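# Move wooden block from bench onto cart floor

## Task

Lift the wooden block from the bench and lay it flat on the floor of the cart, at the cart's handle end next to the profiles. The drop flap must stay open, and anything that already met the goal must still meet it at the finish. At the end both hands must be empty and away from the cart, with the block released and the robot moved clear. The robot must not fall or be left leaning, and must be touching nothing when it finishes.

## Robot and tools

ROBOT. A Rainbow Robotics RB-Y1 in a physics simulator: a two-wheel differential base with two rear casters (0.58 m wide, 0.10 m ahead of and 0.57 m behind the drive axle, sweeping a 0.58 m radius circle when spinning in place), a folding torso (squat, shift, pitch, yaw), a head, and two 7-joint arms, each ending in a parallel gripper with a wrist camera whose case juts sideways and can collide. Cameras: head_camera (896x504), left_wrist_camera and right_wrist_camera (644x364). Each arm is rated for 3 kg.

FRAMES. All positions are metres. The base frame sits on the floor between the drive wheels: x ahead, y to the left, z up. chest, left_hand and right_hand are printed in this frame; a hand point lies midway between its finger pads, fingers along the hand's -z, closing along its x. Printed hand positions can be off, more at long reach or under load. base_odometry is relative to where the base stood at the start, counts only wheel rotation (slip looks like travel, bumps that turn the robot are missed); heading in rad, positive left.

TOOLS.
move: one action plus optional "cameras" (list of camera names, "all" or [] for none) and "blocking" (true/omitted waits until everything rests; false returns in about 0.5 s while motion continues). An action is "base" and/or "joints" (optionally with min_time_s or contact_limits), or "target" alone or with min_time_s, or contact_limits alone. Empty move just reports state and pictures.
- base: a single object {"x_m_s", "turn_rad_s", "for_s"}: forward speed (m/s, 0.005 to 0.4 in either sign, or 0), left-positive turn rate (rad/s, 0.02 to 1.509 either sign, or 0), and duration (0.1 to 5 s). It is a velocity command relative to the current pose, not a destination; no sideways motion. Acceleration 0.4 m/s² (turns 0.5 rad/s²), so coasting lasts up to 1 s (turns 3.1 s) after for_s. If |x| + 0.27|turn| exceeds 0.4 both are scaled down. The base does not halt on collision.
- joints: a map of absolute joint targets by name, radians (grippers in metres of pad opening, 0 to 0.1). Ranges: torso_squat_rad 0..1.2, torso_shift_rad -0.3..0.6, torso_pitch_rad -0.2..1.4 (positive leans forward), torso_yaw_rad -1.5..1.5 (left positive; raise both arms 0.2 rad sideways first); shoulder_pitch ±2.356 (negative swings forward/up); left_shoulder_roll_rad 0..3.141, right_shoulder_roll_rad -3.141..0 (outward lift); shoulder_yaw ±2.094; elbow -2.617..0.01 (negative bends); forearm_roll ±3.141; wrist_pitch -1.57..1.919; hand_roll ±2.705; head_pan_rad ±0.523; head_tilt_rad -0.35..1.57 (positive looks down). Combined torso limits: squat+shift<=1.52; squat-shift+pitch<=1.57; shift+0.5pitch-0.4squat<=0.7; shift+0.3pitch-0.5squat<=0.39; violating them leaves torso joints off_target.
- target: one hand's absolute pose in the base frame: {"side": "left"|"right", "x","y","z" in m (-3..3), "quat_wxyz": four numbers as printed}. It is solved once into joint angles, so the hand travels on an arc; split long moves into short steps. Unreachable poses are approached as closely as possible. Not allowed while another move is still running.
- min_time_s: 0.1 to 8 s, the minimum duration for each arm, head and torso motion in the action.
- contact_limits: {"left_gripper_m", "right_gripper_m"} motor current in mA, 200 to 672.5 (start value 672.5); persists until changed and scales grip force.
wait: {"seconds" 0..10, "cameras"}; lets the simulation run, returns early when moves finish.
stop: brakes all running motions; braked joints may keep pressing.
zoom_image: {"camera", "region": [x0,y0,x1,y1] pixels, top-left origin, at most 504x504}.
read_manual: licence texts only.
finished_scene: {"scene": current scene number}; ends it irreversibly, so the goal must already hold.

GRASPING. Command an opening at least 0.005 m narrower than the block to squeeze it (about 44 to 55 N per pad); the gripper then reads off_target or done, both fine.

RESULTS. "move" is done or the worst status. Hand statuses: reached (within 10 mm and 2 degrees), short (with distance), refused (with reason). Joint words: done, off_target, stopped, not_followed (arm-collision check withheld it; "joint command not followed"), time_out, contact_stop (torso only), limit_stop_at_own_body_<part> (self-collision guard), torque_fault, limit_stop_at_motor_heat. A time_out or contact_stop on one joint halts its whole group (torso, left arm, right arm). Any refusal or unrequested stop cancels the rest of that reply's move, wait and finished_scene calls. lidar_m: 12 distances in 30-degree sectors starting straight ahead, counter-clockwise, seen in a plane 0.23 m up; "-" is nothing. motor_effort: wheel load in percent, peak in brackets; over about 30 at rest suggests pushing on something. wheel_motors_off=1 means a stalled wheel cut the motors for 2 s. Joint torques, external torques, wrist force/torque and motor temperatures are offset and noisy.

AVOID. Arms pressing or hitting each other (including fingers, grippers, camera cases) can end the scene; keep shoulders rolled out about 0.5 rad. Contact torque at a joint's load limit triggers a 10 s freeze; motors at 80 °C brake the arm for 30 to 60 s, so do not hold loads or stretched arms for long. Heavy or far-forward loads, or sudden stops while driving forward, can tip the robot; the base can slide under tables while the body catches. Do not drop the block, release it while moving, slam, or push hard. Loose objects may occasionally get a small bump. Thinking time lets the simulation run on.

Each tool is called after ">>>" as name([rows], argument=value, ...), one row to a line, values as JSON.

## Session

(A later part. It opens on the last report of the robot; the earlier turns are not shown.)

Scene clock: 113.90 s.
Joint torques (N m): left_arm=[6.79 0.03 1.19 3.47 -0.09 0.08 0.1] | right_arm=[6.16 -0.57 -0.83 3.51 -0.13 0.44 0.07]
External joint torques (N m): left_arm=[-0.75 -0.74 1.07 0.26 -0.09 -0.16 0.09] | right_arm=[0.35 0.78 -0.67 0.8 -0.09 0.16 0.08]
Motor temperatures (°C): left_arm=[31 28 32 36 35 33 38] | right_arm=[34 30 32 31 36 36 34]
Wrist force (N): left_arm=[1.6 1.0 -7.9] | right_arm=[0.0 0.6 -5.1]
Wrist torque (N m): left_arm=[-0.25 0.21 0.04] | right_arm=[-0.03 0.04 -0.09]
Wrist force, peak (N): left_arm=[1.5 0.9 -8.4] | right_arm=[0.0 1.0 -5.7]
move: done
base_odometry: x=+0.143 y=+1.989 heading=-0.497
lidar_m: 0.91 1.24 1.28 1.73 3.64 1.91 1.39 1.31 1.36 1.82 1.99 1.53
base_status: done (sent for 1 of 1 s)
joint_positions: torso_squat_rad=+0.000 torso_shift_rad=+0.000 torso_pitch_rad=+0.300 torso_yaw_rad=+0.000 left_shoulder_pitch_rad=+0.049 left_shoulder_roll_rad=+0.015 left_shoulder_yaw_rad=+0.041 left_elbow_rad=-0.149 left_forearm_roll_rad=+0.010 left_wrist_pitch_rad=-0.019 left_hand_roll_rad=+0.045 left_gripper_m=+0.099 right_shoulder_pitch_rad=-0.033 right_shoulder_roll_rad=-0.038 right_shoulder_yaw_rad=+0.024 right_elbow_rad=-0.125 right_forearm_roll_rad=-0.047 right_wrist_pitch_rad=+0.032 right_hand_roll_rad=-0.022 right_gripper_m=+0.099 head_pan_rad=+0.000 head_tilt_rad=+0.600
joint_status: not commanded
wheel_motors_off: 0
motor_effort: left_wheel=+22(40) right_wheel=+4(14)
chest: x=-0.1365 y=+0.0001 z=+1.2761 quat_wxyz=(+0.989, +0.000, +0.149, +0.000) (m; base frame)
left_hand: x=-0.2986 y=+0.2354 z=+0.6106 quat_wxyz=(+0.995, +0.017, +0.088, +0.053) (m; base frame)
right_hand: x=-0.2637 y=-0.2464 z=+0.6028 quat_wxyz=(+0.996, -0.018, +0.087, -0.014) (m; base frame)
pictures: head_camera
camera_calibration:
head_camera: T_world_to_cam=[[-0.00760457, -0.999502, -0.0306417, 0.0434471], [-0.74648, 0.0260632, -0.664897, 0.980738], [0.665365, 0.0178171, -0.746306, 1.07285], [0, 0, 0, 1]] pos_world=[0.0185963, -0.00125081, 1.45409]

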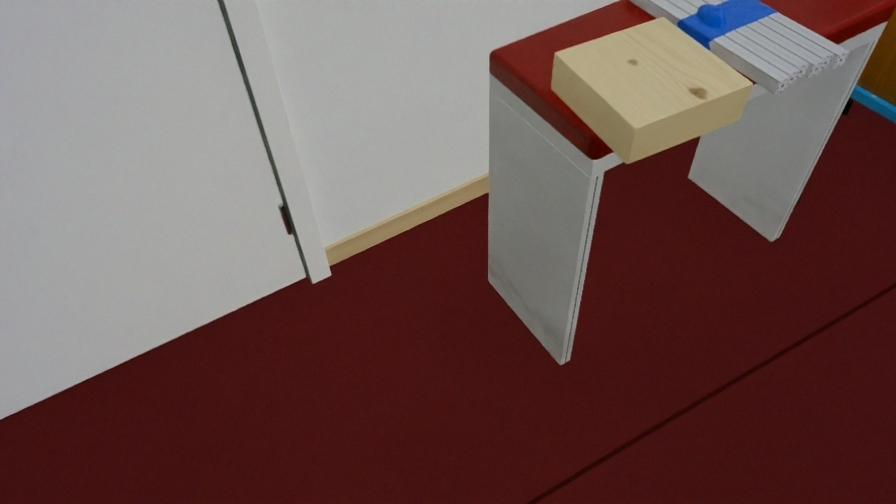

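>>> move(base={"turn_rad_s":-0.8,"for_s":1.34}, cameras=[])

>>> move(base={"x_m_s":0.35,"for_s":2}, joints={"right_gripper_m":0.1,"right_shoulder_pitch_rad":-0.3,"right_shoulder_roll_rad":-0.3,"right_elbow_rad":-1.8}, cameras=[])

>>> move(base={"turn_rad_s":0.8,"for_s":1.96}, cameras=["head_camera"])

Scene clock: 125.87 s.
Joint torques (N m): left_arm=[6.78 -0.03 0.92 3.36 -0.11 0.13 0.04] | right_arm=[6.43 -0.54 -0.73 3.38 -0.18 0.33 -0.08]
External joint torques (N m): left_arm=[-0.76 -0.79 0.8 0.15 -0.11 -0.12 0.03] | right_arm=[0.61 0.81 -0.57 0.67 -0.15 0.05 -0.07]
Motor temperatures (°C): left_arm=[31 28 32 36 35 33 38] | right_arm=[34 30 32 30 36 36 34]
Wrist force (N): left_arm=[1.8 1.1 -7.6] | right_arm=[0.1 0.8 -5.4]
Wrist torque (N m): left_arm=[-0.28 0.24 0.07] | right_arm=[-0.05 0.04 -0.07]
Wrist force, peak (N): left_arm=[1.5 0.9 -8.9] | right_arm=[-0.2 1.2 -5.5]
move: done
base_odometry: x=+0.143 y=+1.989 heading=-1.385
lidar_m: 1.89 0.93 1.06 1.24 1.34 2.05 3.52 1.68 1.32 1.32 1.42 2.14
base_status: done (sent for 1.33 of 1.33 s)
joint_positions: torso_squat_rad=+0.000 torso_shift_rad=+0.000 torso_pitch_rad=+0.300 torso_yaw_rad=+0.000 left_shoulder_pitch_rad=+0.049 left_shoulder_roll_rad=+0.015 left_shoulder_yaw_rad=+0.041 left_elbow_rad=-0.149 left_forearm_roll_rad=+0.010 left_wrist_pitch_rad=-0.019 left_hand_roll_rad=+0.045 left_gripper_m=+0.099 right_shoulder_pitch_rad=-0.033 right_shoulder_roll_rad=-0.038 right_shoulder_yaw_rad=+0.024 right_elbow_rad=-0.125 right_forearm_roll_rad=-0.047 right_wrist_pitch_rad=+0.032 right_hand_roll_rad=-0.022 right_gripper_m=+0.099 head_pan_rad=+0.000 head_tilt_rad=+0.600
joint_status: not commanded
wheel_motors_off: 0
motor_effort: left_wheel=+22(40) right_wheel=+6(14)
chest: x=-0.1365 y=+0.0001 z=+1.2761 quat_wxyz=(+0.989, +0.000, +0.149, +0.000) (m; base frame)
left_hand: x=-0.2986 y=+0.2354 z=+0.6106 quat_wxyz=(+0.995, +0.017, +0.088, +0.053) (m; base frame)
right_hand: x=-0.2637 y=-0.2464 z=+0.6028 quat_wxyz=(+0.996, -0.018, +0.087, -0.014) (m; base frame)
pictures: none
No camera images: "cameras" was empty.

Scene clock: 129.07 s.
Joint torques (N m): left_arm=[6.8 -0.29 1.11 3.24 -0.04 0.06 -0.03] | right_arm=[-10.62 -5.21 -3.72 -10.55 0.11 -1.8 0.06]
External joint torques (N m): left_arm=[-0.75 -1.05 1 0.03 -0.04 -0.18 -0.04] | right_arm=[0.08 -0.28 -0.43 -0.8 -0.12 0.01 0.01]
Motor temperatures (°C): left_arm=[31 28 32 36 35 33 38] | right_arm=[34 30 32 31 36 36 34]
Wrist force (N): left_arm=[1.3 1.3 -7.5] | right_arm=[-6.6 2.2 2.3]
Wrist torque (N m): left_arm=[-0.33 0.18 0.03] | right_arm=[-0.24 -0.34 -0.14]
Wrist force, peak (N): left_arm=[0.9 1.2 -8.4] | right_arm=[-7.5 2.9 1.8]
move: done
base_odometry: x=+0.272 y=+1.301 heading=-1.386
lidar_m: 1.19 0.89 1.20 0.55 1.24 1.87 3.76 1.79 1.43 1.40 1.50 2.27
base_status: done (sent for 2 of 2 s)
joint_positions: torso_squat_rad=+0.000 torso_shift_rad=+0.000 torso_pitch_rad=+0.300 torso_yaw_rad=+0.000 left_shoulder_pitch_rad=+0.049 left_shoulder_roll_rad=+0.015 left_shoulder_yaw_rad=+0.041 left_elbow_rad=-0.149 left_forearm_roll_rad=+0.010 left_wrist_pitch_rad=-0.019 left_hand_roll_rad=+0.045 left_gripper_m=+0.099 right_shoulder_pitch_rad=-0.300 right_shoulder_roll_rad=-0.300 right_shoulder_yaw_rad=+0.024 right_elbow_rad=-1.800 right_forearm_roll_rad=-0.047 right_wrist_pitch_rad=+0.032 right_hand_roll_rad=-0.022 right_gripper_m=+0.099 head_pan_rad=+0.000 head_tilt_rad=+0.600
joint_status: all done
wheel_motors_off: 0
motor_effort: left_wheel=-10(48) right_wheel=+11(50)
chest: x=-0.1365 y=+0.0001 z=+1.2761 quat_wxyz=(+0.989, +0.000, +0.150, +0.000) (m; base frame)
left_hand: x=-0.2986 y=+0.2354 z=+0.6106 quat_wxyz=(+0.995, +0.017, +0.088, +0.053) (m; base frame)
right_hand: x=+0.3989 y=-0.2127 z=+1.1457 quat_wxyz=(+0.633, -0.014, -0.763, +0.128) (m; base frame)
pictures: none
No camera images: "cameras" was empty.

Scene clock: 132.97 s.
Joint torques (N m): left_arm=[6.86 -0.07 1.15 3.29 -0.13 0.11 -0.06] | right_arm=[-10.79 -5.05 -3.69 -10.64 0.17 -1.93 0.01]
External joint torques (N m): left_arm=[-0.68 -0.84 1.04 0.09 -0.13 -0.13 -0.07] | right_arm=[-0.09 -0.12 -0.41 -0.9 -0.06 -0.12 -0.04]
Motor temperatures (°C): left_arm=[31 28 32 36 35 33 38] | right_arm=[34 30 32 31 36 36 34]
Wrist force (N): left_arm=[1.8 0.6 -7.5] | right_arm=[-7.3 2.2 2.2]
Wrist torque (N m): left_arm=[-0.22 0.23 0.07] | right_arm=[-0.28 -0.42 -0.15]
Wrist force, peak (N): left_arm=[2.0 1.8 -8.5] | right_arm=[-7.7 2.0 2.1]
move: done
base_odometry: x=+0.272 y=+1.301 heading=+0.187
lidar_m: 0.55 1.27 1.90 3.66 1.74 1.40 1.38 1.51 2.31 1.24 0.89 1.19
base_status: done (sent for 1.97 of 1.97 s)
joint_positions: torso_squat_rad=+0.000 torso_shift_rad=+0.000 torso_pitch_rad=+0.300 torso_yaw_rad=+0.000 left_shoulder_pitch_rad=+0.049 left_shoulder_roll_rad=+0.015 left_shoulder_yaw_rad=+0.041 left_elbow_rad=-0.149 left_forearm_roll_rad=+0.010 left_wrist_pitch_rad=-0.019 left_hand_roll_rad=+0.045 left_gripper_m=+0.099 right_shoulder_pitch_rad=-0.300 right_shoulder_roll_rad=-0.300 right_shoulder_yaw_rad=+0.024 right_elbow_rad=-1.800 right_forearm_roll_rad=-0.047 right_wrist_pitch_rad=+0.032 right_hand_roll_rad=-0.022 right_gripper_m=+0.099 head_pan_rad=+0.000 head_tilt_rad=+0.600
joint_status: not commanded
wheel_motors_off: 0
motor_effort: left_wheel=+2(43) right_wheel=+20(41)
chest: x=-0.1365 y=+0.0001 z=+1.2761 quat_wxyz=(+0.989, +0.000, +0.149, +0.000) (m; base frame)
left_hand: x=-0.2986 y=+0.2354 z=+0.6106 quat_wxyz=(+0.995, +0.017, +0.088, +0.053) (m; base frame)
right_hand: x=+0.3989 y=-0.2127 z=+1.1457 quat_wxyz=(+0.633, -0.014, -0.763, +0.128) (m; base frame)
pictures: head_camera
camera_calibration:
head_camera: T_world_to_cam=[[-0.00760343, -0.999502, -0.0306411, 0.043447], [-0.74653, 0.0260606, -0.664841, 0.980732], [0.665308, 0.0178194, -0.746356, 1.07286], [0, 0, 0, 1]] pos_world=[0.0186963, -0.00125083, 1.45409]

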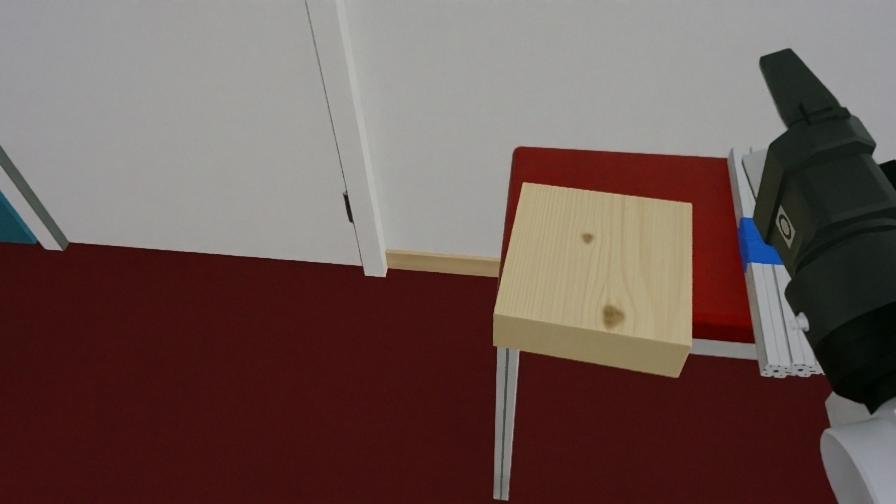

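>>> move(joints={"torso_squat_rad":1.05}, cameras=[])

>>> move(target={"side":"right","x":0.40,"y":-0.143,"z":0.69,"quat_wxyz":[0.703,-0.0778,-0.703,-0.0778]})

Scene clock: 143.43 s.
Joint torques (N m): left_arm=[6.63 -0.05 1.06 3.26 -0.1 0.17 0.03] | right_arm=[-10.89 -5.45 -3.67 -10.77 0.16 -1.82 0]
External joint torques (N m): left_arm=[-0.92 -0.82 0.94 0.06 -0.1 -0.07 0.02] | right_arm=[-0.19 -0.52 -0.39 -1.02 -0.07 -0.01 -0.04]
Motor temperatures (°C): left_arm=[31 28 32 36 35 33 38] | right_arm=[34 30 32 31 36 36 34]
Wrist force (N): left_arm=[1.9 1.0 -7.1] | right_arm=[-6.9 2.4 2.3]
Wrist torque (N m): left_arm=[-0.25 0.24 0.07] | right_arm=[-0.26 -0.39 -0.12]
Wrist force, peak (N): left_arm=[2.0 0.9 -8.6] | right_arm=[-7.7 2.6 1.9]
move: done
base_odometry: x=+0.272 y=+1.301 heading=+0.187
lidar_m: 0.56 1.27 1.91 3.66 1.76 1.40 1.37 1.53 2.30 1.26 0.90 1.19
base_status: not commanded
joint_positions: torso_squat_rad=+1.050 torso_shift_rad=+0.000 torso_pitch_rad=+0.300 torso_yaw_rad=+0.000 left_shoulder_pitch_rad=+0.049 left_shoulder_roll_rad=+0.015 left_shoulder_yaw_rad=+0.041 left_elbow_rad=-0.149 left_forearm_roll_rad=+0.010 left_wrist_pitch_rad=-0.019 left_hand_roll_rad=+0.045 left_gripper_m=+0.099 right_shoulder_pitch_rad=-0.300 right_shoulder_roll_rad=-0.300 right_shoulder_yaw_rad=+0.024 right_elbow_rad=-1.800 right_forearm_roll_rad=-0.047 right_wrist_pitch_rad=+0.032 right_hand_roll_rad=-0.022 right_gripper_m=+0.099 head_pan_rad=+0.000 head_tilt_rad=+0.600
joint_status: all done
wheel_motors_off: 0
motor_effort: left_wheel=+2(4) right_wheel=+21(23)
chest: x=-0.1366 y=+0.0000 z=+0.9244 quat_wxyz=(+0.989, +0.000, +0.149, +0.000) (m; base frame)
left_hand: x=-0.2986 y=+0.2354 z=+0.2589 quat_wxyz=(+0.995, +0.017, +0.088, +0.053) (m; base frame)
right_hand: x=+0.3988 y=-0.2127 z=+0.7940 quat_wxyz=(+0.633, -0.014, -0.763, +0.128) (m; base frame)
pictures: none
No camera images: "cameras" was empty.

Scene clock: 145.40 s.
Joint torques (N m): left_arm=[6.62 -0.41 0.94 3.23 -0.05 0.12 0.09] | right_arm=[-13.8 2.17 -0.31 -10.36 0.83 0.07 0.39]
External joint torques (N m): left_arm=[-0.93 -1.18 0.83 0.03 -0.05 -0.13 0.08] | right_arm=[-1.63 0.1 -0.21 -0.69 -0.32 -0.01 0.34]
Motor temperatures (°C): left_arm=[31 28 32 36 35 33 38] | right_arm=[34 30 32 31 36 36 34]
Wrist force (N): left_arm=[2.0 1.5 -7.8] | right_arm=[-6.9 1.0 1.4]
Wrist torque (N m): left_arm=[-0.31 0.25 0.03] | right_arm=[-0.16 -0.38 -0.13]
Wrist force, peak (N): left_arm=[2.0 1.2 -8.3] | right_arm=[-7.8 1.3 2.4]
move: done
base_odometry: x=+0.272 y=+1.301 heading=+0.187
lidar_m: 0.56 1.26 1.90 3.65 1.75 1.39 1.38 1.53 2.31 1.25 0.90 1.20
base_status: not commanded
joint_positions: torso_squat_rad=+1.050 torso_shift_rad=+0.000 torso_pitch_rad=+0.300 torso_yaw_rad=+0.000 left_shoulder_pitch_rad=+0.049 left_shoulder_roll_rad=+0.015 left_shoulder_yaw_rad=+0.041 left_elbow_rad=-0.149 left_forearm_roll_rad=+0.010 left_wrist_pitch_rad=-0.019 left_hand_roll_rad=+0.045 left_gripper_m=+0.099 right_shoulder_pitch_rad=-0.429 right_shoulder_roll_rad=-0.005 right_shoulder_yaw_rad=+0.293 right_elbow_rad=-1.439 right_forearm_roll_rad=+1.580 right_wrist_pitch_rad=+0.654 right_hand_roll_rad=-1.612 right_gripper_m=+0.099 head_pan_rad=+0.000 head_tilt_rad=+0.600
joint_status: all done
wheel_motors_off: 0
motor_effort: left_wheel=+2(4) right_wheel=+19(23)
chest: x=-0.1366 y=+0.0001 z=+0.9244 quat_wxyz=(+0.989, +0.000, +0.149, +0.000) (m; base frame)
left_hand: x=-0.2986 y=+0.2354 z=+0.2589 quat_wxyz=(+0.995, +0.017, +0.088, +0.053) (m; base frame)
right_hand: x=+0.3998 y=-0.1429 z=+0.6904 quat_wxyz=(+0.704, -0.077, -0.701, -0.077) (m; base frame)
right_hand_status: reached (checked arc, planned for 1.4 s): 0 mm and 0.3 deg off.
pictures: head_camera, left_wrist_camera, right_wrist_camera
camera_calibration:
head_camera: T_world_to_cam=[[-0.00760105, -0.999502, -0.0306386, 0.032667], [-0.74648, 0.0260586, -0.664898, 0.746894], [0.665365, 0.0178172, -0.746306, 0.810372], [0, 0, 0, 1]] pos_world=[0.0185963, -0.00125083, 1.10239]
left_wrist_camera: T_world_to_cam=[[0.974135, 0.135569, -0.180784, 0.305156], [0.199834, -0.890323, 0.409136, 0.192304], [-0.10549, -0.43468, -0.894385, 0.374858], [0, 0, 0, 1]] pos_world=[-0.296148, 0.292786, 0.311757]
right_wrist_camera: T_world_to_cam=[[0.0151536, -0.0338789, -0.999311, 0.677748], [-0.308618, 0.95047, -0.0369029, 0.311821], [0.951065, 0.308965, 0.00394744, -0.266617], [0, 0, 0, 1]] pos_world=[0.339533, -0.19104, 0.689841]

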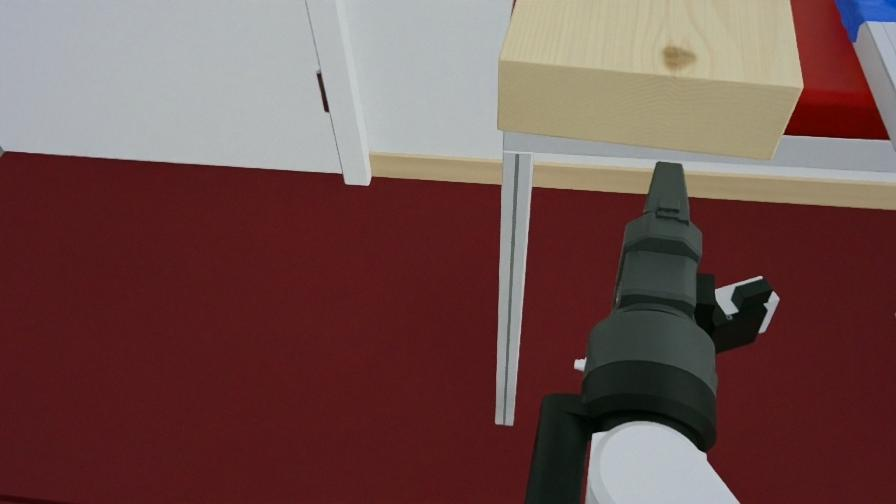

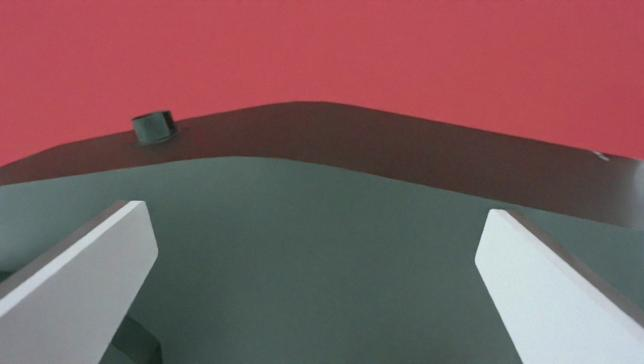

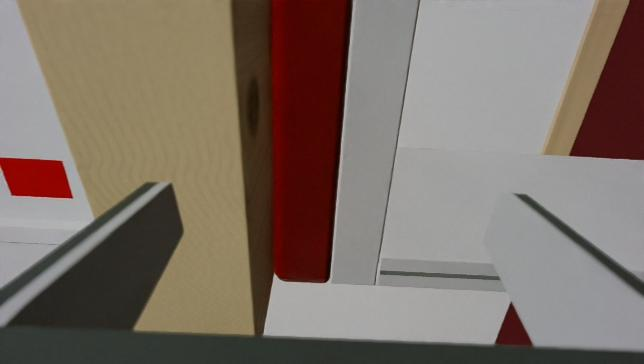

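>>> move(target={"side":"right","x":0.39,"y":-0.135,"z":0.755,"quat_wxyz":[0.703,-0.0778,-0.703,-0.0778]}, cameras=["head_camera","right_wrist_camera"])

Scene clock: 150.13 s.
Joint torques (N m): left_arm=[6.61 -0.31 0.75 3.11 -0.05 0.11 -0.08] | right_arm=[-11.15 3.59 0.64 -10.67 1.35 -0.69 -0.38]
External joint torques (N m): left_arm=[-0.93 -1.07 0.64 -0.1 -0.05 -0.13 -0.09] | right_arm=[0.56 1.08 0.65 -0.97 0.13 -0.05 -0.43]
Motor temperatures (°C): left_arm=[31 28 32 36 35 33 38] | right_arm=[35 30 32 31 36 36 34]
Wrist force (N): left_arm=[1.1 1.3 -7.4] | right_arm=[-6.9 0.6 1.1]
Wrist torque (N m): left_arm=[-0.30 0.17 0.08] | right_arm=[-0.13 -0.38 -0.09]
Wrist force, peak (N): left_arm=[2.2 0.8 -9.0] | right_arm=[-8.3 2.5 1.9]
move: done
base_odometry: x=+0.272 y=+1.301 heading=+0.187
lidar_m: 0.55 1.27 1.90 3.66 1.75 1.40 1.37 1.52 2.32 1.25 0.89 1.18
base_status: not commanded
joint_positions: torso_squat_rad=+1.050 torso_shift_rad=+0.000 torso_pitch_rad=+0.300 torso_yaw_rad=+0.000 left_shoulder_pitch_rad=+0.049 left_shoulder_roll_rad=+0.015 left_shoulder_yaw_rad=+0.041 left_elbow_rad=-0.149 left_forearm_roll_rad=+0.010 left_wrist_pitch_rad=-0.019 left_hand_roll_rad=+0.045 left_gripper_m=+0.099 right_shoulder_pitch_rad=-0.401 right_shoulder_roll_rad=+0.000 right_shoulder_yaw_rad=+0.328 right_elbow_rad=-1.714 right_forearm_roll_rad=+1.299 right_wrist_pitch_rad=+0.714 right_hand_roll_rad=-1.230 right_gripper_m=+0.099 head_pan_rad=+0.000 head_tilt_rad=+0.600
joint_status: all done
wheel_motors_off: 0
motor_effort: left_wheel=+2(3) right_wheel=+21(22)
chest: x=-0.1366 y=+0.0001 z=+0.9244 quat_wxyz=(+0.989, +0.000, +0.149, +0.000) (m; base frame)
left_hand: x=-0.2986 y=+0.2354 z=+0.2589 quat_wxyz=(+0.995, +0.017, +0.088, +0.053) (m; base frame)
right_hand: x=+0.3901 y=-0.1349 z=+0.7550 quat_wxyz=(+0.702, -0.078, -0.704, -0.078) (m; base frame)
right_hand_status: reached (checked arc, planned for 0.6 s): 0 mm and 0.1 deg off.
pictures: head_camera, right_wrist_camera
camera_calibration:
head_camera: T_world_to_cam=[[-0.00752545, -0.999504, -0.0305734, 0.0325933], [-0.746479, 0.0259588, -0.664902, 0.746898], [0.665366, 0.0178187, -0.746305, 0.810371], [0, 0, 0, 1]] pos_world=[0.0185964, -0.00125113, 1.10239]
right_wrist_camera: T_world_to_cam=[[0.0216074, -0.0343917, -0.999175, 0.740034], [-0.306079, 0.951192, -0.0393592, 0.304505], [0.951761, 0.306677, 0.0100262, -0.265232], [0, 0, 0, 1]] pos_world=[0.32965, -0.182851, 0.754068]

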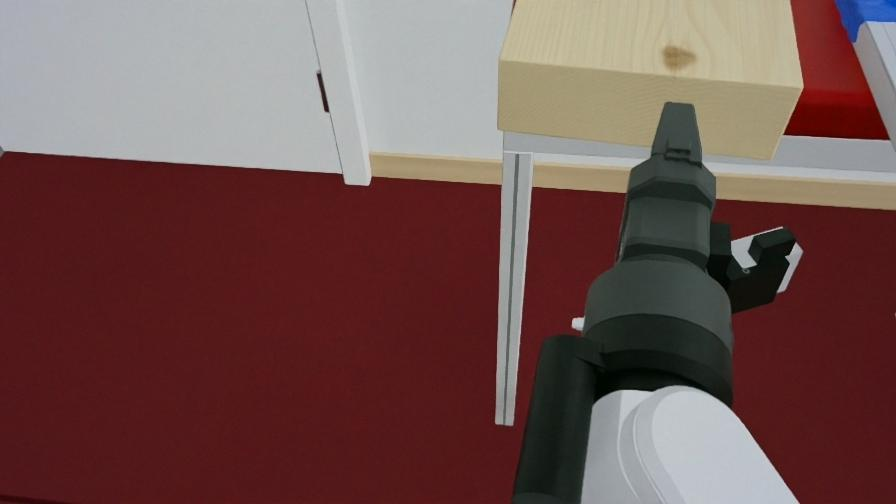

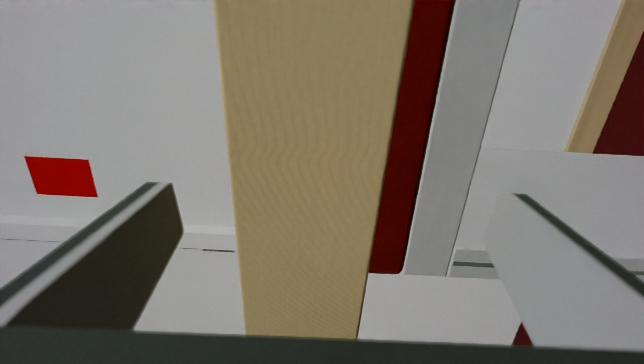

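>>> move(target={"side":"right","x":0.445,"y":-0.147,"z":0.762,"quat_wxyz":[0.703,-0.0778,-0.703,-0.0778]}, cameras=["right_wrist_camera"])

>>> move(target={"side":"right","x":0.497,"y":-0.159,"z":0.762,"quat_wxyz":[0.703,-0.0778,-0.703,-0.0778]}, min_time_s=1.5, cameras=["head_camera","right_wrist_camera"])

Scene clock: 153.17 s.
Joint torques (N m): left_arm=[6.7 -0.16 0.59 3.21 -0.01 0.07 0.07] | right_arm=[-15.78 1.28 -1.2 -10.69 1.09 -0.67 -0.27]
External joint torques (N m): left_arm=[-0.84 -0.93 0.48 0.01 -0.01 -0.17 0.06] | right_arm=[-0.9 0.68 -0.63 -0.94 -0.08 -0.07 -0.32]
Motor temperatures (°C): left_arm=[31 28 32 36 35 33 38] | right_arm=[35 30 32 31 36 36 34]
Wrist force (N): left_arm=[2.1 1.3 -7.0] | right_arm=[-7.1 0.6 1.7]
Wrist torque (N m): left_arm=[-0.32 0.28 0.05] | right_arm=[-0.14 -0.42 -0.11]
Wrist force, peak (N): left_arm=[2.1 1.0 -8.5] | right_arm=[-7.7 0.6 1.7]
move: done
base_odometry: x=+0.272 y=+1.301 heading=+0.187
lidar_m: 0.56 1.26 1.91 3.66 1.75 1.39 1.38 1.52 2.30 1.25 0.88 1.19
base_status: not commanded
joint_positions: torso_squat_rad=+1.050 torso_shift_rad=+0.000 torso_pitch_rad=+0.300 torso_yaw_rad=+0.000 left_shoulder_pitch_rad=+0.049 left_shoulder_roll_rad=+0.015 left_shoulder_yaw_rad=+0.041 left_elbow_rad=-0.149 left_forearm_roll_rad=+0.010 left_wrist_pitch_rad=-0.019 left_hand_roll_rad=+0.045 left_gripper_m=+0.099 right_shoulder_pitch_rad=-0.591 right_shoulder_roll_rad=-0.029 right_shoulder_yaw_rad=+0.224 right_elbow_rad=-1.524 right_forearm_roll_rad=+1.231 right_wrist_pitch_rad=+0.672 right_hand_roll_rad=-1.247 right_gripper_m=+0.099 head_pan_rad=+0.000 head_tilt_rad=+0.600
joint_status: all done
wheel_motors_off: 0
motor_effort: left_wheel=+2(3) right_wheel=+18(23)
chest: x=-0.1366 y=+0.0001 z=+0.9244 quat_wxyz=(+0.989, +0.000, +0.149, +0.000) (m; base frame)
left_hand: x=-0.2986 y=+0.2354 z=+0.2589 quat_wxyz=(+0.995, +0.017, +0.088, +0.053) (m; base frame)
right_hand: x=+0.4449 y=-0.1470 z=+0.7619 quat_wxyz=(+0.703, -0.078, -0.703, -0.078) (m; base frame)
right_hand_status: reached (checked arc, planned for 0.5 s): 0 mm and 0.0 deg off.
pictures: right_wrist_camera
camera_calibration:
right_wrist_camera: T_world_to_cam=[[0.0188964, -0.0340851, -0.99924, 0.74667], [-0.306264, 0.951179, -0.0382374, 0.332212], [0.951759, 0.306753, 0.00753482, -0.311955], [0, 0, 0, 1]] pos_world=[0.384541, -0.194849, 0.761156]

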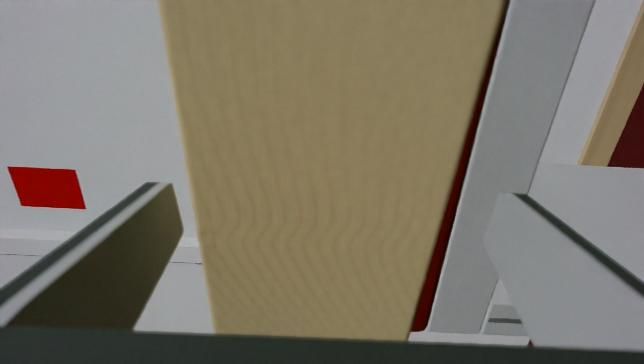

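Scene clock: 155.00 s.
Joint torques (N m): left_arm=[6.46 -0.14 1.05 3.2 -0.06 0.01 0.05] | right_arm=[-20.5 -3.4 -4.12 -9.54 1.22 -0.04 -0.26]
External joint torques (N m): left_arm=[-1.09 -0.91 0.93 -0.01 -0.06 -0.24 0.04] | right_arm=[-2.63 -1.78 -3.05 0.18 0.11 0.32 -0.31]
Motor temperatures (°C): left_arm=[31 28 32 36 35 33 38] | right_arm=[35 30 32 31 36 36 34]
Wrist force (N): left_arm=[1.8 1.0 -7.2] | right_arm=[-5.6 2.6 8.0]
Wrist torque (N m): left_arm=[-0.24 0.23 0.11] | right_arm=[-0.06 -0.56 -0.03]
Wrist force, peak (N): left_arm=[2.4 0.8 -8.4] | right_arm=[-6.5 2.7 8.2]
move: done
base_odometry: x=+0.272 y=+1.301 heading=+0.187
lidar_m: 0.56 1.27 1.89 3.66 1.76 1.39 1.38 1.52 2.30 1.23 0.90 1.20
base_status: not commanded
joint_positions: torso_squat_rad=+1.050 torso_shift_rad=+0.000 torso_pitch_rad=+0.300 torso_yaw_rad=+0.000 left_shoulder_pitch_rad=+0.049 left_shoulder_roll_rad=+0.015 left_shoulder_yaw_rad=+0.041 left_elbow_rad=-0.149 left_forearm_roll_rad=+0.010 left_wrist_pitch_rad=-0.019 left_hand_roll_rad=+0.045 left_gripper_m=+0.099 right_shoulder_pitch_rad=-0.781 right_shoulder_roll_rad=-0.076 right_shoulder_yaw_rad=+0.159 right_elbow_rad=-1.263 right_forearm_roll_rad=+1.258 right_wrist_pitch_rad=+0.620 right_hand_roll_rad=-1.378 right_gripper_m=+0.099 head_pan_rad=+0.000 head_tilt_rad=+0.600
joint_status: all done
wheel_motors_off: 0
motor_effort: left_wheel=+2(2) right_wheel=+20(21)
chest: x=-0.1366 y=+0.0001 z=+0.9244 quat_wxyz=(+0.989, +0.000, +0.149, +0.000) (m; base frame)
left_hand: x=-0.2986 y=+0.2354 z=+0.2589 quat_wxyz=(+0.995, +0.017, +0.088, +0.053) (m; base frame)
right_hand: x=+0.4968 y=-0.1585 z=+0.7618 quat_wxyz=(+0.703, -0.077, -0.702, -0.077) (m; base frame)
right_hand_status: reached (checked arc, planned for 1.5 s): 1 mm and 0.1 deg off.
pictures: head_camera, right_wrist_camera
camera_calibration:
head_camera: T_world_to_cam=[[-0.00752545, -0.999504, -0.0305734, 0.0325933], [-0.746479, 0.0259588, -0.664902, 0.746898], [0.665366, 0.0178187, -0.746305, 0.810371], [0, 0, 0, 1]] pos_world=[0.0185964, -0.00125113, 1.10239]
right_wrist_camera: T_world_to_cam=[[0.0179288, -0.0338522, -0.999266, 0.745777], [-0.30742, 0.950826, -0.0377269, 0.359274], [0.951405, 0.307871, 0.00664032, -0.356697], [0, 0, 0, 1]] pos_world=[0.43644, -0.206544, 0.761152]

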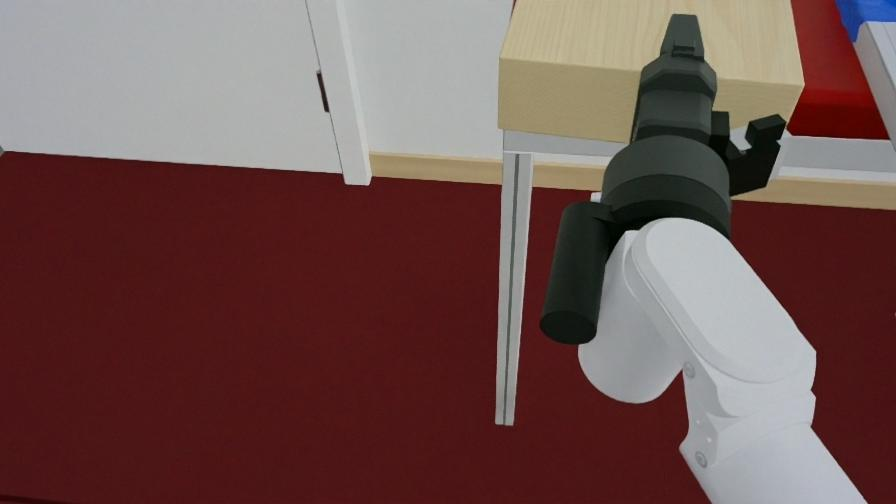

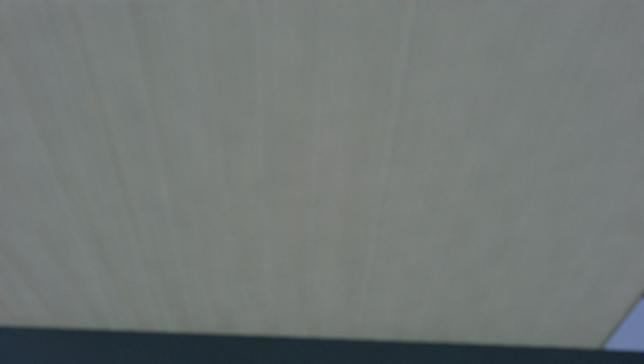

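>>> move(target={"side":"right","x":0.489,"y":-0.157,"z":0.759,"quat_wxyz":[0.703,-0.0778,-0.703,-0.0778]}, cameras=["right_wrist_camera"])

>>> move(joints={"right_gripper_m":0.03}, cameras=["head_camera","right_wrist_camera"])

Scene clock: 157.33 s.
Joint torques (N m): left_arm=[6.53 -0.26 0.81 3.38 0.01 0.14 -0.05] | right_arm=[-18.18 -0.41 -0.9 -11.18 1.13 -0.2 -0.07]
External joint torques (N m): left_arm=[-1.01 -1.03 0.7 0.17 0.01 -0.1 -0.06] | right_arm=[-0.73 0.88 0.1 -1.45 0 0.17 -0.12]
Motor temperatures (°C): left_arm=[31 28 32 36 35 33 38] | right_arm=[35 30 32 31 36 36 34]
Wrist force (N): left_arm=[1.9 0.8 -7.0] | right_arm=[-6.9 1.0 1.3]
Wrist torque (N m): left_arm=[-0.27 0.22 0.05] | right_arm=[-0.16 -0.38 -0.13]
Wrist force, peak (N): left_arm=[2.7 0.9 -8.3] | right_arm=[-6.8 3.1 8.3]
move: done
base_odometry: x=+0.272 y=+1.301 heading=+0.187
lidar_m: 0.55 1.27 1.90 3.66 1.75 1.40 1.37 1.51 2.30 1.25 0.90 1.20
base_status: not commanded
joint_positions: torso_squat_rad=+1.050 torso_shift_rad=+0.000 torso_pitch_rad=+0.300 torso_yaw_rad=+0.000 left_shoulder_pitch_rad=+0.049 left_shoulder_roll_rad=+0.015 left_shoulder_yaw_rad=+0.041 left_elbow_rad=-0.149 left_forearm_roll_rad=+0.010 left_wrist_pitch_rad=-0.019 left_hand_roll_rad=+0.045 left_gripper_m=+0.099 right_shoulder_pitch_rad=-0.753 right_shoulder_roll_rad=-0.069 right_shoulder_yaw_rad=+0.169 right_elbow_rad=-1.292 right_forearm_roll_rad=+1.268 right_wrist_pitch_rad=+0.627 right_hand_roll_rad=-1.376 right_gripper_m=+0.099 head_pan_rad=+0.000 head_tilt_rad=+0.600
joint_status: all done
wheel_motors_off: 0
motor_effort: left_wheel=+1(3) right_wheel=+20(22)
chest: x=-0.1366 y=+0.0001 z=+0.9244 quat_wxyz=(+0.989, +0.000, +0.149, +0.000) (m; base frame)
left_hand: x=-0.2986 y=+0.2354 z=+0.2589 quat_wxyz=(+0.995, +0.017, +0.088, +0.053) (m; base frame)
right_hand: x=+0.4894 y=-0.1571 z=+0.7589 quat_wxyz=(+0.703, -0.078, -0.703, -0.078) (m; base frame)
right_hand_status: reached (checked arc, planned for 0.2 s): 0 mm and 0.0 deg off.
pictures: right_wrist_camera
camera_calibration:
right_wrist_camera: T_world_to_cam=[[0.0191039, -0.0338163, -0.999245, 0.742454], [-0.305684, 0.951373, -0.0380404, 0.355071], [0.951941, 0.30618, 0.0078378, -0.351582], [0, 0, 0, 1]] pos_world=[0.429041, -0.205051, 0.758157]

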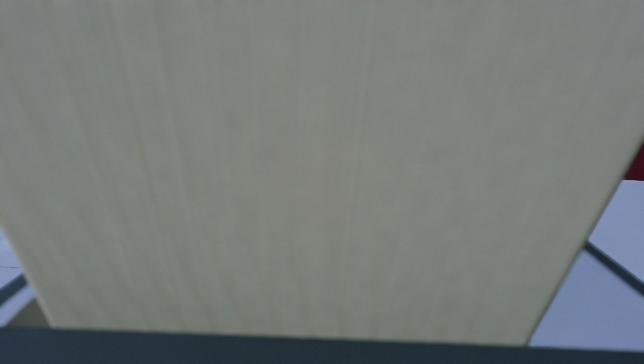

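Scene clock: 158.63 s.
Joint torques (N m): left_arm=[6.39 -0.43 1 3.26 -0.08 -0.01 0.05] | right_arm=[-11.43 -0.4 -0.83 -1.36 -1.67 -0.33 0.1]
External joint torques (N m): left_arm=[-1.13 -1.2 0.89 0.06 -0.08 -0.26 0.04] | right_arm=[6.05 0.9 0.18 8.37 -2.79 0.04 0.05]
Motor temperatures (°C): left_arm=[31 28 32 36 35 33 38] | right_arm=[35 30 32 31 36 36 34]
Wrist force (N): left_arm=[1.0 0.6 -7.7] | right_arm=[11.1 -3.9 14.6]
Wrist torque (N m): left_arm=[-0.22 0.09 0.05] | right_arm=[-0.25 -1.51 -0.53]
Wrist force, peak (N): left_arm=[1.5 1.3 -8.4] | right_arm=[13.2 -4.1 16.1]
move: off_target
base_odometry: x=+0.272 y=+1.301 heading=+0.187
lidar_m: 0.55 1.27 1.89 3.67 1.76 1.39 1.37 1.50 2.31 1.24 0.91 1.20
base_status: not commanded
joint_positions: torso_squat_rad=+1.050 torso_shift_rad=+0.000 torso_pitch_rad=+0.299 torso_yaw_rad=+0.000 left_shoulder_pitch_rad=+0.049 left_shoulder_roll_rad=+0.015 left_shoulder_yaw_rad=+0.041 left_elbow_rad=-0.149 left_forearm_roll_rad=+0.010 left_wrist_pitch_rad=-0.019 left_hand_roll_rad=+0.045 left_gripper_m=+0.099 right_shoulder_pitch_rad=-0.755 right_shoulder_roll_rad=-0.069 right_shoulder_yaw_rad=+0.169 right_elbow_rad=-1.294 right_forearm_roll_rad=+1.269 right_wrist_pitch_rad=+0.627 right_hand_roll_rad=-1.376 right_gripper_m=+0.075 head_pan_rad=+0.000 head_tilt_rad=+0.600
joint_status: right_gripper_m off_target (ended at +0.075, target +0.030)
wheel_motors_off: 0
motor_effort: left_wheel=+3(4) right_wheel=+21(24)
chest: x=-0.1369 y=+0.0001 z=+0.9244 quat_wxyz=(+0.989, +0.000, +0.149, +0.000) (m; base frame)
left_hand: x=-0.2984 y=+0.2354 z=+0.2588 quat_wxyz=(+0.995, +0.017, +0.088, +0.053) (m; base frame)
right_hand: x=+0.4895 y=-0.1567 z=+0.7616 quat_wxyz=(+0.701, -0.077, -0.704, -0.078) (m; base frame)
pictures: head_camera, right_wrist_camera
camera_calibration:
head_camera: T_world_to_cam=[[-0.00764061, -0.999503, -0.0305724, 0.0325972], [-0.745915, 0.0260591, -0.665531, 0.74734], [0.665998, 0.0177194, -0.745743, 0.81022], [0, 0, 0, 1]] pos_world=[0.0180963, -0.00125058, 1.10259]
right_wrist_camera: T_world_to_cam=[[0.0240359, -0.0334228, -0.999152, 0.742676], [-0.306198, 0.951161, -0.0391835, 0.355857], [0.951664, 0.30688, 0.0126281, -0.355216], [0, 0, 0, 1]] pos_world=[0.429158, -0.204647, 0.760476]

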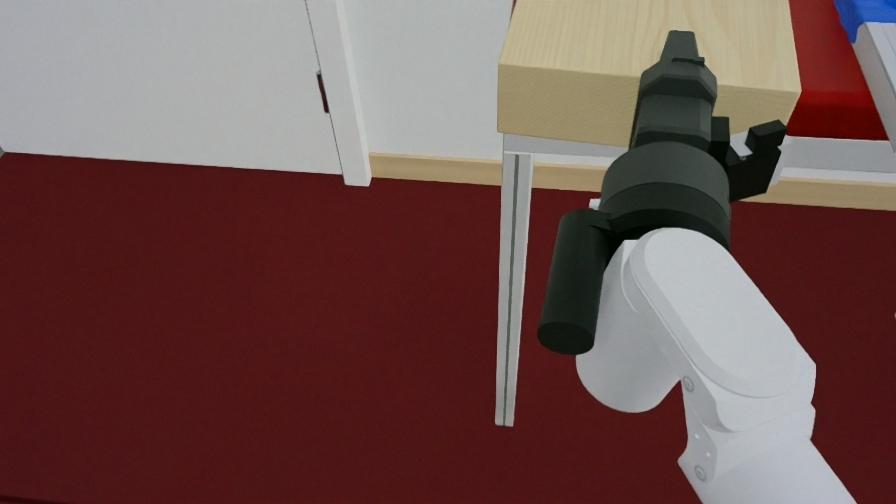

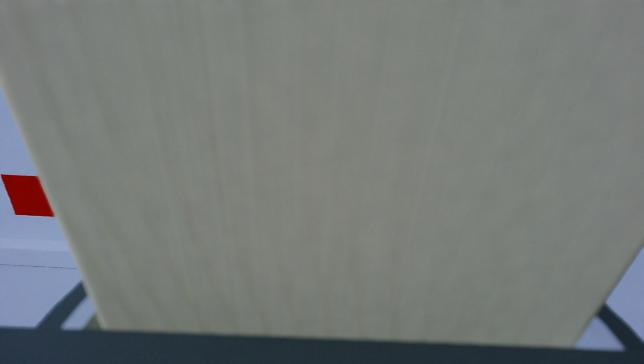

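>>> move(joints={"torso_squat_rad":0.9}, min_time_s=2, cameras=["head_camera","right_wrist_camera"])

Scene clock: 161.77 s.
Joint torques (N m): left_arm=[6.78 -0.27 0.95 3.11 -0.12 0.06 -0.04] | right_arm=[-28.24 -1.45 -1.03 -20.46 3.81 -1.24 -0.26]
External joint torques (N m): left_arm=[-0.8 -1.04 0.83 -0.11 -0.12 -0.18 -0.05] | right_arm=[-10.85 -0.17 -0.03 -10.73 2.69 -0.87 -0.31]
Motor temperatures (°C): left_arm=[31 28 32 36 35 33 38] | right_arm=[35 30 32 31 36 36 34]
Wrist force (N): left_arm=[2.2 1.0 -7.2] | right_arm=[-24.3 1.8 0.7]
Wrist torque (N m): left_arm=[-0.28 0.27 0.12] | right_arm=[-0.14 1.26 0.40]
Wrist force, peak (N): left_arm=[2.0 1.6 -8.3] | right_arm=[-25.5 0.8 0.8]
move: done
base_odometry: x=+0.272 y=+1.301 heading=+0.187
lidar_m: 0.55 1.26 1.90 3.66 1.76 1.40 1.38 1.52 2.31 1.25 0.89 1.19
base_status: not commanded
joint_positions: torso_squat_rad=+0.900 torso_shift_rad=+0.000 torso_pitch_rad=+0.301 torso_yaw_rad=+0.000 left_shoulder_pitch_rad=+0.049 left_shoulder_roll_rad=+0.015 left_shoulder_yaw_rad=+0.041 left_elbow_rad=-0.149 left_forearm_roll_rad=+0.010 left_wrist_pitch_rad=-0.019 left_hand_roll_rad=+0.045 left_gripper_m=+0.099 right_shoulder_pitch_rad=-0.751 right_shoulder_roll_rad=-0.069 right_shoulder_yaw_rad=+0.169 right_elbow_rad=-1.289 right_forearm_roll_rad=+1.267 right_wrist_pitch_rad=+0.627 right_hand_roll_rad=-1.376 right_gripper_m=+0.074 head_pan_rad=+0.000 head_tilt_rad=+0.600
joint_status: all done
wheel_motors_off: 0
motor_effort: left_wheel=+2(4) right_wheel=+21(24)
chest: x=-0.1361 y=+0.0001 z=+1.0112 quat_wxyz=(+0.989, +0.000, +0.150, +0.000) (m; base frame)
left_hand: x=-0.2988 y=+0.2354 z=+0.3459 quat_wxyz=(+0.995, +0.017, +0.089, +0.053) (m; base frame)
right_hand: x=+0.4892 y=-0.1578 z=+0.8424 quat_wxyz=(+0.705, -0.079, -0.701, -0.078) (m; base frame)
pictures: head_camera, right_wrist_camera
camera_calibration:
head_camera: T_world_to_cam=[[-0.00763717, -0.999502, -0.0306333, 0.0353201], [-0.747187, 0.026063, -0.664103, 0.804068], [0.664571, 0.0178169, -0.747013, 0.875396], [0, 0, 0, 1]] pos_world=[0.0192962, -0.00125081, 1.189]
right_wrist_camera: T_world_to_cam=[[0.0129798, -0.0341517, -0.999332, 0.828783], [-0.304605, 0.95178, -0.036483, 0.357046], [0.95239, 0.304875, 0.0019511, -0.34725], [0, 0, 0, 1]] pos_world=[0.428718, -0.205657, 0.841934]

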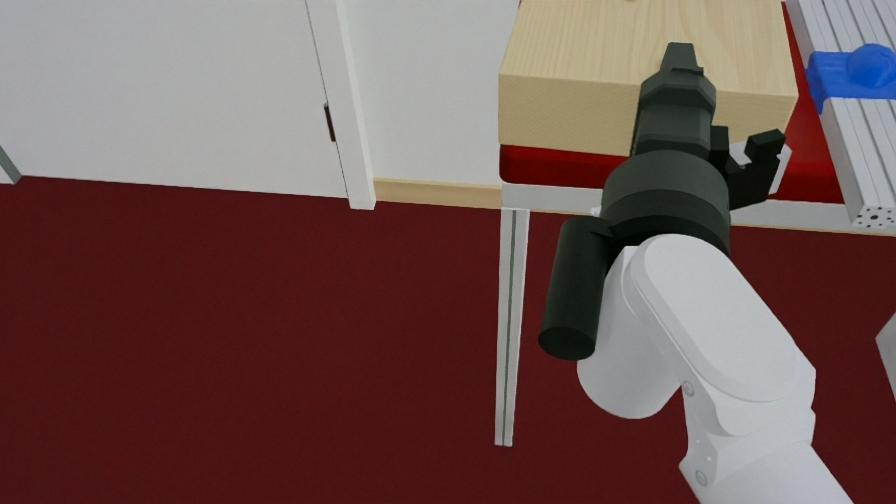

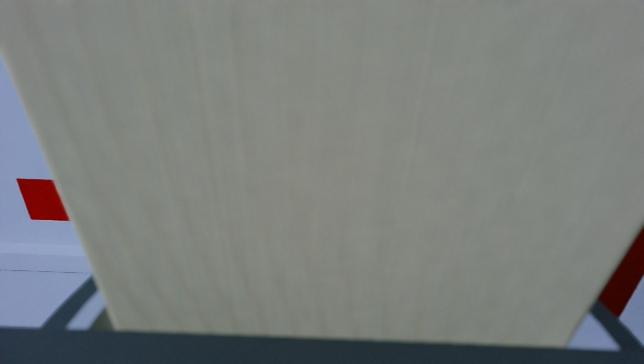

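>>> move(base={"x_m_s":-0.3,"for_s":2.0}, cameras=[])

>>> move(target={"side":"right","x":0.40,"y":-0.28,"z":0.85,"quat_wxyz":[0.5,0.5,-0.5,0.5]}, min_time_s=3, cameras=["head_camera"])

Scene clock: 174.17 s.
Joint torques (N m): left_arm=[6.04 -0.13 0.97 3.27 -0.07 -0.02 0.02] | right_arm=[-29.71 -1.83 -0.96 -20.88 3.98 -1.4 -0.19]
External joint torques (N m): left_arm=[-1.53 -0.9 0.86 0.05 -0.07 -0.27 0.01] | right_arm=[-12.32 -0.56 0.04 -11.14 2.86 -1.03 -0.24]
Motor temperatures (°C): left_arm=[31 28 32 36 35 33 38] | right_arm=[35 30 32 33 36 36 34]
Wrist force (N): left_arm=[1.9 1.6 -7.7] | right_arm=[-24.3 2.4 1.1]
Wrist torque (N m): left_arm=[-0.34 0.22 0.11] | right_arm=[-0.15 1.27 0.42]
Wrist force, peak (N): left_arm=[1.7 1.0 -8.7] | right_arm=[-25.6 1.7 0.3]
move: done
base_odometry: x=-0.318 y=+1.189 heading=+0.188
lidar_m: 1.16 1.93 2.95 2.07 0.99 0.79 0.77 0.87 1.33 2.46 1.42 1.32
base_status: done (sent for 2 of 2 s)
joint_positions: torso_squat_rad=+0.900 torso_shift_rad=+0.000 torso_pitch_rad=+0.301 torso_yaw_rad=+0.000 left_shoulder_pitch_rad=+0.049 left_shoulder_roll_rad=+0.015 left_shoulder_yaw_rad=+0.041 left_elbow_rad=-0.149 left_forearm_roll_rad=+0.010 left_wrist_pitch_rad=-0.019 left_hand_roll_rad=+0.045 left_gripper_m=+0.099 right_shoulder_pitch_rad=-0.750 right_shoulder_roll_rad=-0.068 right_shoulder_yaw_rad=+0.169 right_elbow_rad=-1.289 right_forearm_roll_rad=+1.267 right_wrist_pitch_rad=+0.627 right_hand_roll_rad=-1.376 right_gripper_m=+0.074 head_pan_rad=+0.000 head_tilt_rad=+0.600
joint_status: not commanded
wheel_motors_off: 0
motor_effort: left_wheel=+12(35) right_wheel=-11(33)
chest: x=-0.1362 y=+0.0001 z=+1.0112 quat_wxyz=(+0.989, +0.000, +0.150, +0.000) (m; base frame)
left_hand: x=-0.2989 y=+0.2354 z=+0.3459 quat_wxyz=(+0.995, +0.017, +0.089, +0.053) (m; base frame)
right_hand: x=+0.4890 y=-0.1579 z=+0.8422 quat_wxyz=(+0.705, -0.079, -0.700, -0.078) (m; base frame)
pictures: none
No camera images: "cameras" was empty.

Scene clock: 177.50 s.
Joint torques (N m): left_arm=[5.87 -0.18 0.73 3.38 -0.19 0.04 -0.08] | right_arm=[-28.95 -16.33 -7.13 -8.61 -7.42 -2.35 -0.17]
External joint torques (N m): left_arm=[-1.7 -0.96 0.61 0.17 -0.19 -0.21 -0.09] | right_arm=[-10.5 -1.78 -3.73 -3.47 -5.6 -1.81 -0.22]
Motor temperatures (°C): left_arm=[31 28 32 36 35 33 38] | right_arm=[36 30 32 33 36 36 34]
Wrist force (N): left_arm=[1.4 0.1 -7.5] | right_arm=[-23.1 1.4 -3.9]
Wrist torque (N m): left_arm=[-0.18 0.16 0.06] | right_arm=[-0.29 1.32 0.45]
Wrist force, peak (N): left_arm=[1.4 1.1 -8.6] | right_arm=[-25.5 1.7 1.7]
move: short
base_odometry: x=-0.318 y=+1.189 heading=+0.188
lidar_m: 1.15 1.93 2.95 2.07 1.00 0.79 0.78 0.88 1.32 2.46 1.42 1.31
base_status: not commanded
joint_positions: torso_squat_rad=+0.900 torso_shift_rad=+0.000 torso_pitch_rad=+0.301 torso_yaw_rad=+0.000 left_shoulder_pitch_rad=+0.049 left_shoulder_roll_rad=+0.015 left_shoulder_yaw_rad=+0.041 left_elbow_rad=-0.149 left_forearm_roll_rad=+0.010 left_wrist_pitch_rad=-0.019 left_hand_roll_rad=+0.045 left_gripper_m=+0.099 right_shoulder_pitch_rad=-1.115 right_shoulder_roll_rad=-0.825 right_shoulder_yaw_rad=+0.227 right_elbow_rad=-0.266 right_forearm_roll_rad=+0.896 right_wrist_pitch_rad=-1.557 right_hand_roll_rad=-1.245 right_gripper_m=+0.074 head_pan_rad=+0.000 head_tilt_rad=+0.600
joint_status: all done
wheel_motors_off: 0
motor_effort: left_wheel=+12(13) right_wheel=-11(12)
chest: x=-0.1362 y=+0.0000 z=+1.0112 quat_wxyz=(+0.989, +0.000, +0.150, +0.000) (m; base frame)
left_hand: x=-0.2989 y=+0.2354 z=+0.3459 quat_wxyz=(+0.995, +0.017, +0.089, +0.053) (m; base frame)
right_hand: x=+0.3987 y=-0.2800 z=+0.8483 quat_wxyz=(+0.637, +0.339, -0.540, +0.433) (m; base frame)
right_hand_status: short (checked arc, as near as the solve gets, planned for 3.0 s): 2 mm and 25.9 deg off. The place is met; only the turn is off.
pictures: head_camera
camera_calibration:
head_camera: T_world_to_cam=[[-0.00756314, -0.9995, -0.0307119, 0.0353134], [-0.747001, 0.026065, -0.664312, 0.804232], [0.66478, 0.0179175, -0.746824, 0.875376], [0, 0, 0, 1]] pos_world=[0.0190963, -0.00135106, 1.1891]

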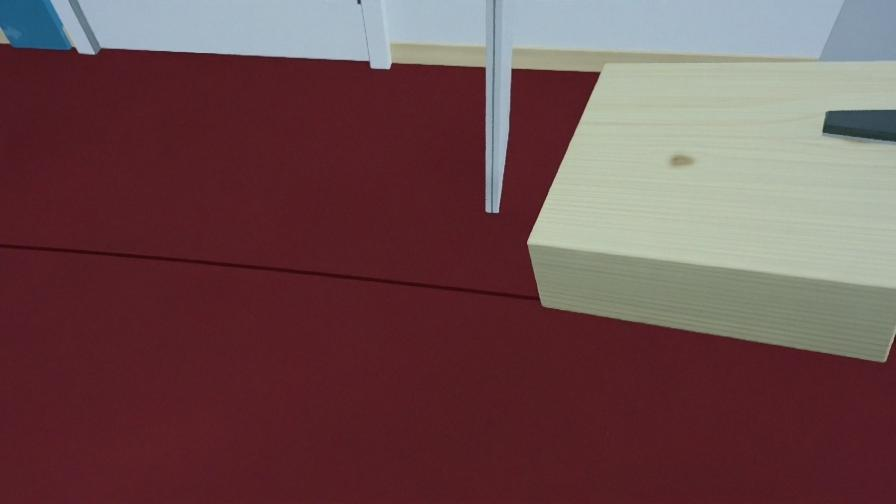

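>>> move(base={"turn_rad_s":-0.7,"for_s":2.28}, cameras=[])

>>> move(base={"x_m_s":0.3,"for_s":4.45}, cameras=[])

>>> move(base={"turn_rad_s":0.7,"for_s":2.01}, joints={"torso_squat_rad":0.5,"torso_pitch_rad":0.5}, cameras=["head_camera"])

Scene clock: 184.10 s.
Joint torques (N m): left_arm=[5.92 -0.26 0.77 3.22 -0.06 0.04 0.01] | right_arm=[-28.61 -16.78 -7.16 -9.16 -7.47 -2.43 -0.14]
External joint torques (N m): left_arm=[-1.66 -1.03 0.65 0.01 -0.06 -0.2 0] | right_arm=[-10.15 -2.23 -3.74 -4.02 -5.64 -1.89 -0.19]
Motor temperatures (°C): left_arm=[31 28 32 36 35 33 38] | right_arm=[36 31 32 32 37 36 34]
Wrist force (N): left_arm=[2.0 0.5 -7.2] | right_arm=[-23.0 1.3 -3.9]
Wrist torque (N m): left_arm=[-0.24 0.24 0.07] | right_arm=[-0.28 1.27 0.43]
Wrist force, peak (N): left_arm=[2.2 1.0 -8.4] | right_arm=[-24.6 1.2 -2.5]
move: done
base_odometry: x=-0.318 y=+1.189 heading=-1.398
lidar_m: 5.00 1.45 1.30 1.17 1.89 2.85 2.24 1.03 0.81 0.79 0.85 1.26
base_status: done (sent for 2.27 of 2.27 s)
joint_positions: torso_squat_rad=+0.900 torso_shift_rad=+0.000 torso_pitch_rad=+0.301 torso_yaw_rad=+0.000 left_shoulder_pitch_rad=+0.049 left_shoulder_roll_rad=+0.015 left_shoulder_yaw_rad=+0.041 left_elbow_rad=-0.149 left_forearm_roll_rad=+0.010 left_wrist_pitch_rad=-0.019 left_hand_roll_rad=+0.045 left_gripper_m=+0.099 right_shoulder_pitch_rad=-1.115 right_shoulder_roll_rad=-0.825 right_shoulder_yaw_rad=+0.227 right_elbow_rad=-0.266 right_forearm_roll_rad=+0.896 right_wrist_pitch_rad=-1.557 right_hand_roll_rad=-1.245 right_gripper_m=+0.074 head_pan_rad=+0.000 head_tilt_rad=+0.600
joint_status: not commanded
wheel_motors_off: 0
motor_effort: left_wheel=+20(42) right_wheel=+1(34)
chest: x=-0.1362 y=+0.0000 z=+1.0112 quat_wxyz=(+0.989, +0.000, +0.150, +0.000) (m; base frame)
left_hand: x=-0.2989 y=+0.2354 z=+0.3459 quat_wxyz=(+0.995, +0.017, +0.089, +0.053) (m; base frame)
right_hand: x=+0.3987 y=-0.2800 z=+0.8482 quat_wxyz=(+0.637, +0.340, -0.540, +0.433) (m; base frame)
pictures: none
No camera images: "cameras" was empty.

Scene clock: 189.73 s.
Joint torques (N m): left_arm=[7.24 -0.06 0.88 3.12 -0.14 -0.01 0.01] | right_arm=[-28.15 -17.06 -7.37 -9.31 -7.59 -2.45 -0.35]
External joint torques (N m): left_arm=[-0.33 -0.84 0.76 -0.1 -0.14 -0.26 0] | right_arm=[-9.7 -2.52 -3.94 -4.17 -5.76 -1.92 -0.4]
Motor temperatures (°C): left_arm=[31 28 32 36 35 33 38] | right_arm=[36 31 32 32 37 36 34]
Wrist force (N): left_arm=[1.5 1.4 -7.5] | right_arm=[-23.3 2.0 -3.5]
Wrist torque (N m): left_arm=[-0.34 0.23 0.06] | right_arm=[-0.33 1.27 0.44]
Wrist force, peak (N): left_arm=[1.8 1.2 -8.5] | right_arm=[-25.2 1.4 -3.0]
move: done
base_odometry: x=-0.088 y=-0.131 heading=-1.398
lidar_m: 4.59 1.04 0.80 0.80 1.21 1.74 2.64 1.22 0.96 0.94 1.00 1.48
base_status: done (sent for 4.47 of 4.47 s)
joint_positions: torso_squat_rad=+0.900 torso_shift_rad=+0.000 torso_pitch_rad=+0.301 torso_yaw_rad=+0.000 left_shoulder_pitch_rad=+0.049 left_shoulder_roll_rad=+0.015 left_shoulder_yaw_rad=+0.041 left_elbow_rad=-0.149 left_forearm_roll_rad=+0.010 left_wrist_pitch_rad=-0.019 left_hand_roll_rad=+0.045 left_gripper_m=+0.099 right_shoulder_pitch_rad=-1.115 right_shoulder_roll_rad=-0.825 right_shoulder_yaw_rad=+0.227 right_elbow_rad=-0.266 right_forearm_roll_rad=+0.896 right_wrist_pitch_rad=-1.557 right_hand_roll_rad=-1.245 right_gripper_m=+0.074 head_pan_rad=+0.000 head_tilt_rad=+0.600
joint_status: not commanded
wheel_motors_off: 0
motor_effort: left_wheel=+0(47) right_wheel=+0(39)
chest: x=-0.1362 y=+0.0000 z=+1.0112 quat_wxyz=(+0.989, +0.000, +0.150, +0.000) (m; base frame)
left_hand: x=-0.2987 y=+0.2354 z=+0.3459 quat_wxyz=(+0.995, +0.017, +0.088, +0.053) (m; base frame)
right_hand: x=+0.3987 y=-0.2800 z=+0.8482 quat_wxyz=(+0.637, +0.340, -0.540, +0.433) (m; base frame)
pictures: none
No camera images: "cameras" was empty.

Scene clock: 193.47 s.
Joint torques (N m): left_arm=[10.91 -0.23 0.72 5.43 -0.05 0.47 -0.06] | right_arm=[-24.82 -17.74 -7.46 -8.28 -6.91 -3.79 -0.33]
External joint torques (N m): left_arm=[-1.78 -1.04 0.56 0.23 -0.05 -0.16 -0.08] | right_arm=[-9.43 -2.49 -4.2 -4.04 -5.23 -2.94 -0.37]
Motor temperatures (°C): left_arm=[31 28 32 36 35 33 38] | right_arm=[36 31 32 32 37 37 34]
Wrist force (N): left_arm=[3.0 1.3 -6.9] | right_arm=[-23.2 -2.6 -5.3]
Wrist torque (N m): left_arm=[-0.31 0.28 0.06] | right_arm=[-0.59 1.21 0.41]
Wrist force, peak (N): left_arm=[2.4 0.9 -8.3] | right_arm=[-24.4 -3.0 -4.4]
move: done
base_odometry: x=-0.088 y=-0.131 heading=+0.001
lidar_m: 0.80 0.83 1.73 4.58 1.39 0.97 0.92 0.96 1.27 3.03 1.22 0.85
base_status: done (sent for 2 of 2 s)
joint_positions: torso_squat_rad=+0.500 torso_shift_rad=+0.000 torso_pitch_rad=+0.501 torso_yaw_rad=+0.000 left_shoulder_pitch_rad=+0.049 left_shoulder_roll_rad=+0.015 left_shoulder_yaw_rad=+0.041 left_elbow_rad=-0.149 left_forearm_roll_rad=+0.010 left_wrist_pitch_rad=-0.019 left_hand_roll_rad=+0.045 left_gripper_m=+0.099 right_shoulder_pitch_rad=-1.116 right_shoulder_roll_rad=-0.825 right_shoulder_yaw_rad=+0.227 right_elbow_rad=-0.266 right_forearm_roll_rad=+0.896 right_wrist_pitch_rad=-1.556 right_hand_roll_rad=-1.245 right_gripper_m=+0.074 head_pan_rad=+0.000 head_tilt_rad=+0.600
joint_status: all done
wheel_motors_off: 0
motor_effort: left_wheel=+0(43) right_wheel=+17(38)
chest: x=-0.0792 y=+0.0000 z=+1.1662 quat_wxyz=(+0.969, +0.000, +0.248, +0.000) (m; base frame)
left_hand: x=-0.3709 y=+0.2354 z=+0.5466 quat_wxyz=(+0.981, +0.022, +0.187, +0.051) (m; base frame)
right_hand: x=+0.4127 y=-0.2800 z=+0.9002 quat_wxyz=(+0.688, +0.381, -0.474, +0.397) (m; base frame)
pictures: head_camera
camera_calibration:
head_camera: T_world_to_cam=[[-0.0135529, -0.999495, -0.0287315, 0.0377472], [-0.864135, 0.0261646, -0.502579, 0.751883], [0.503077, 0.0180166, -0.864054, 1.07714], [0, 0, 0, 1]] pos_world=[0.108354, -0.00135101, 1.30968]

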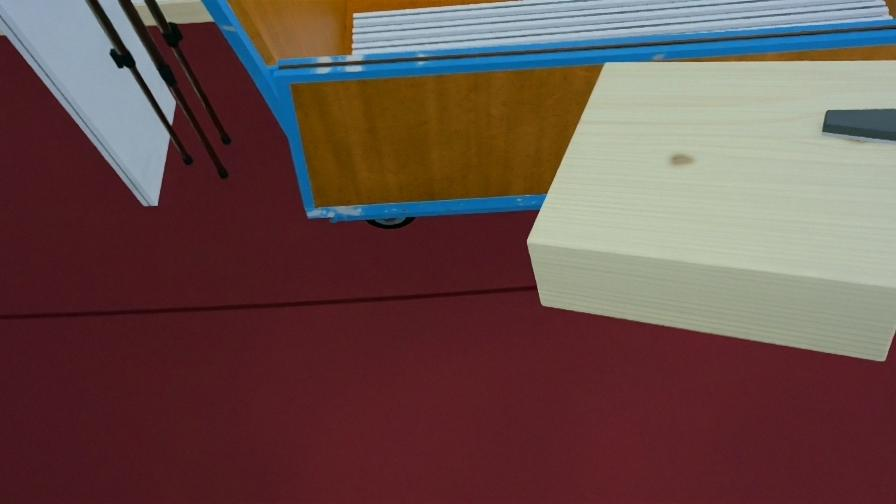

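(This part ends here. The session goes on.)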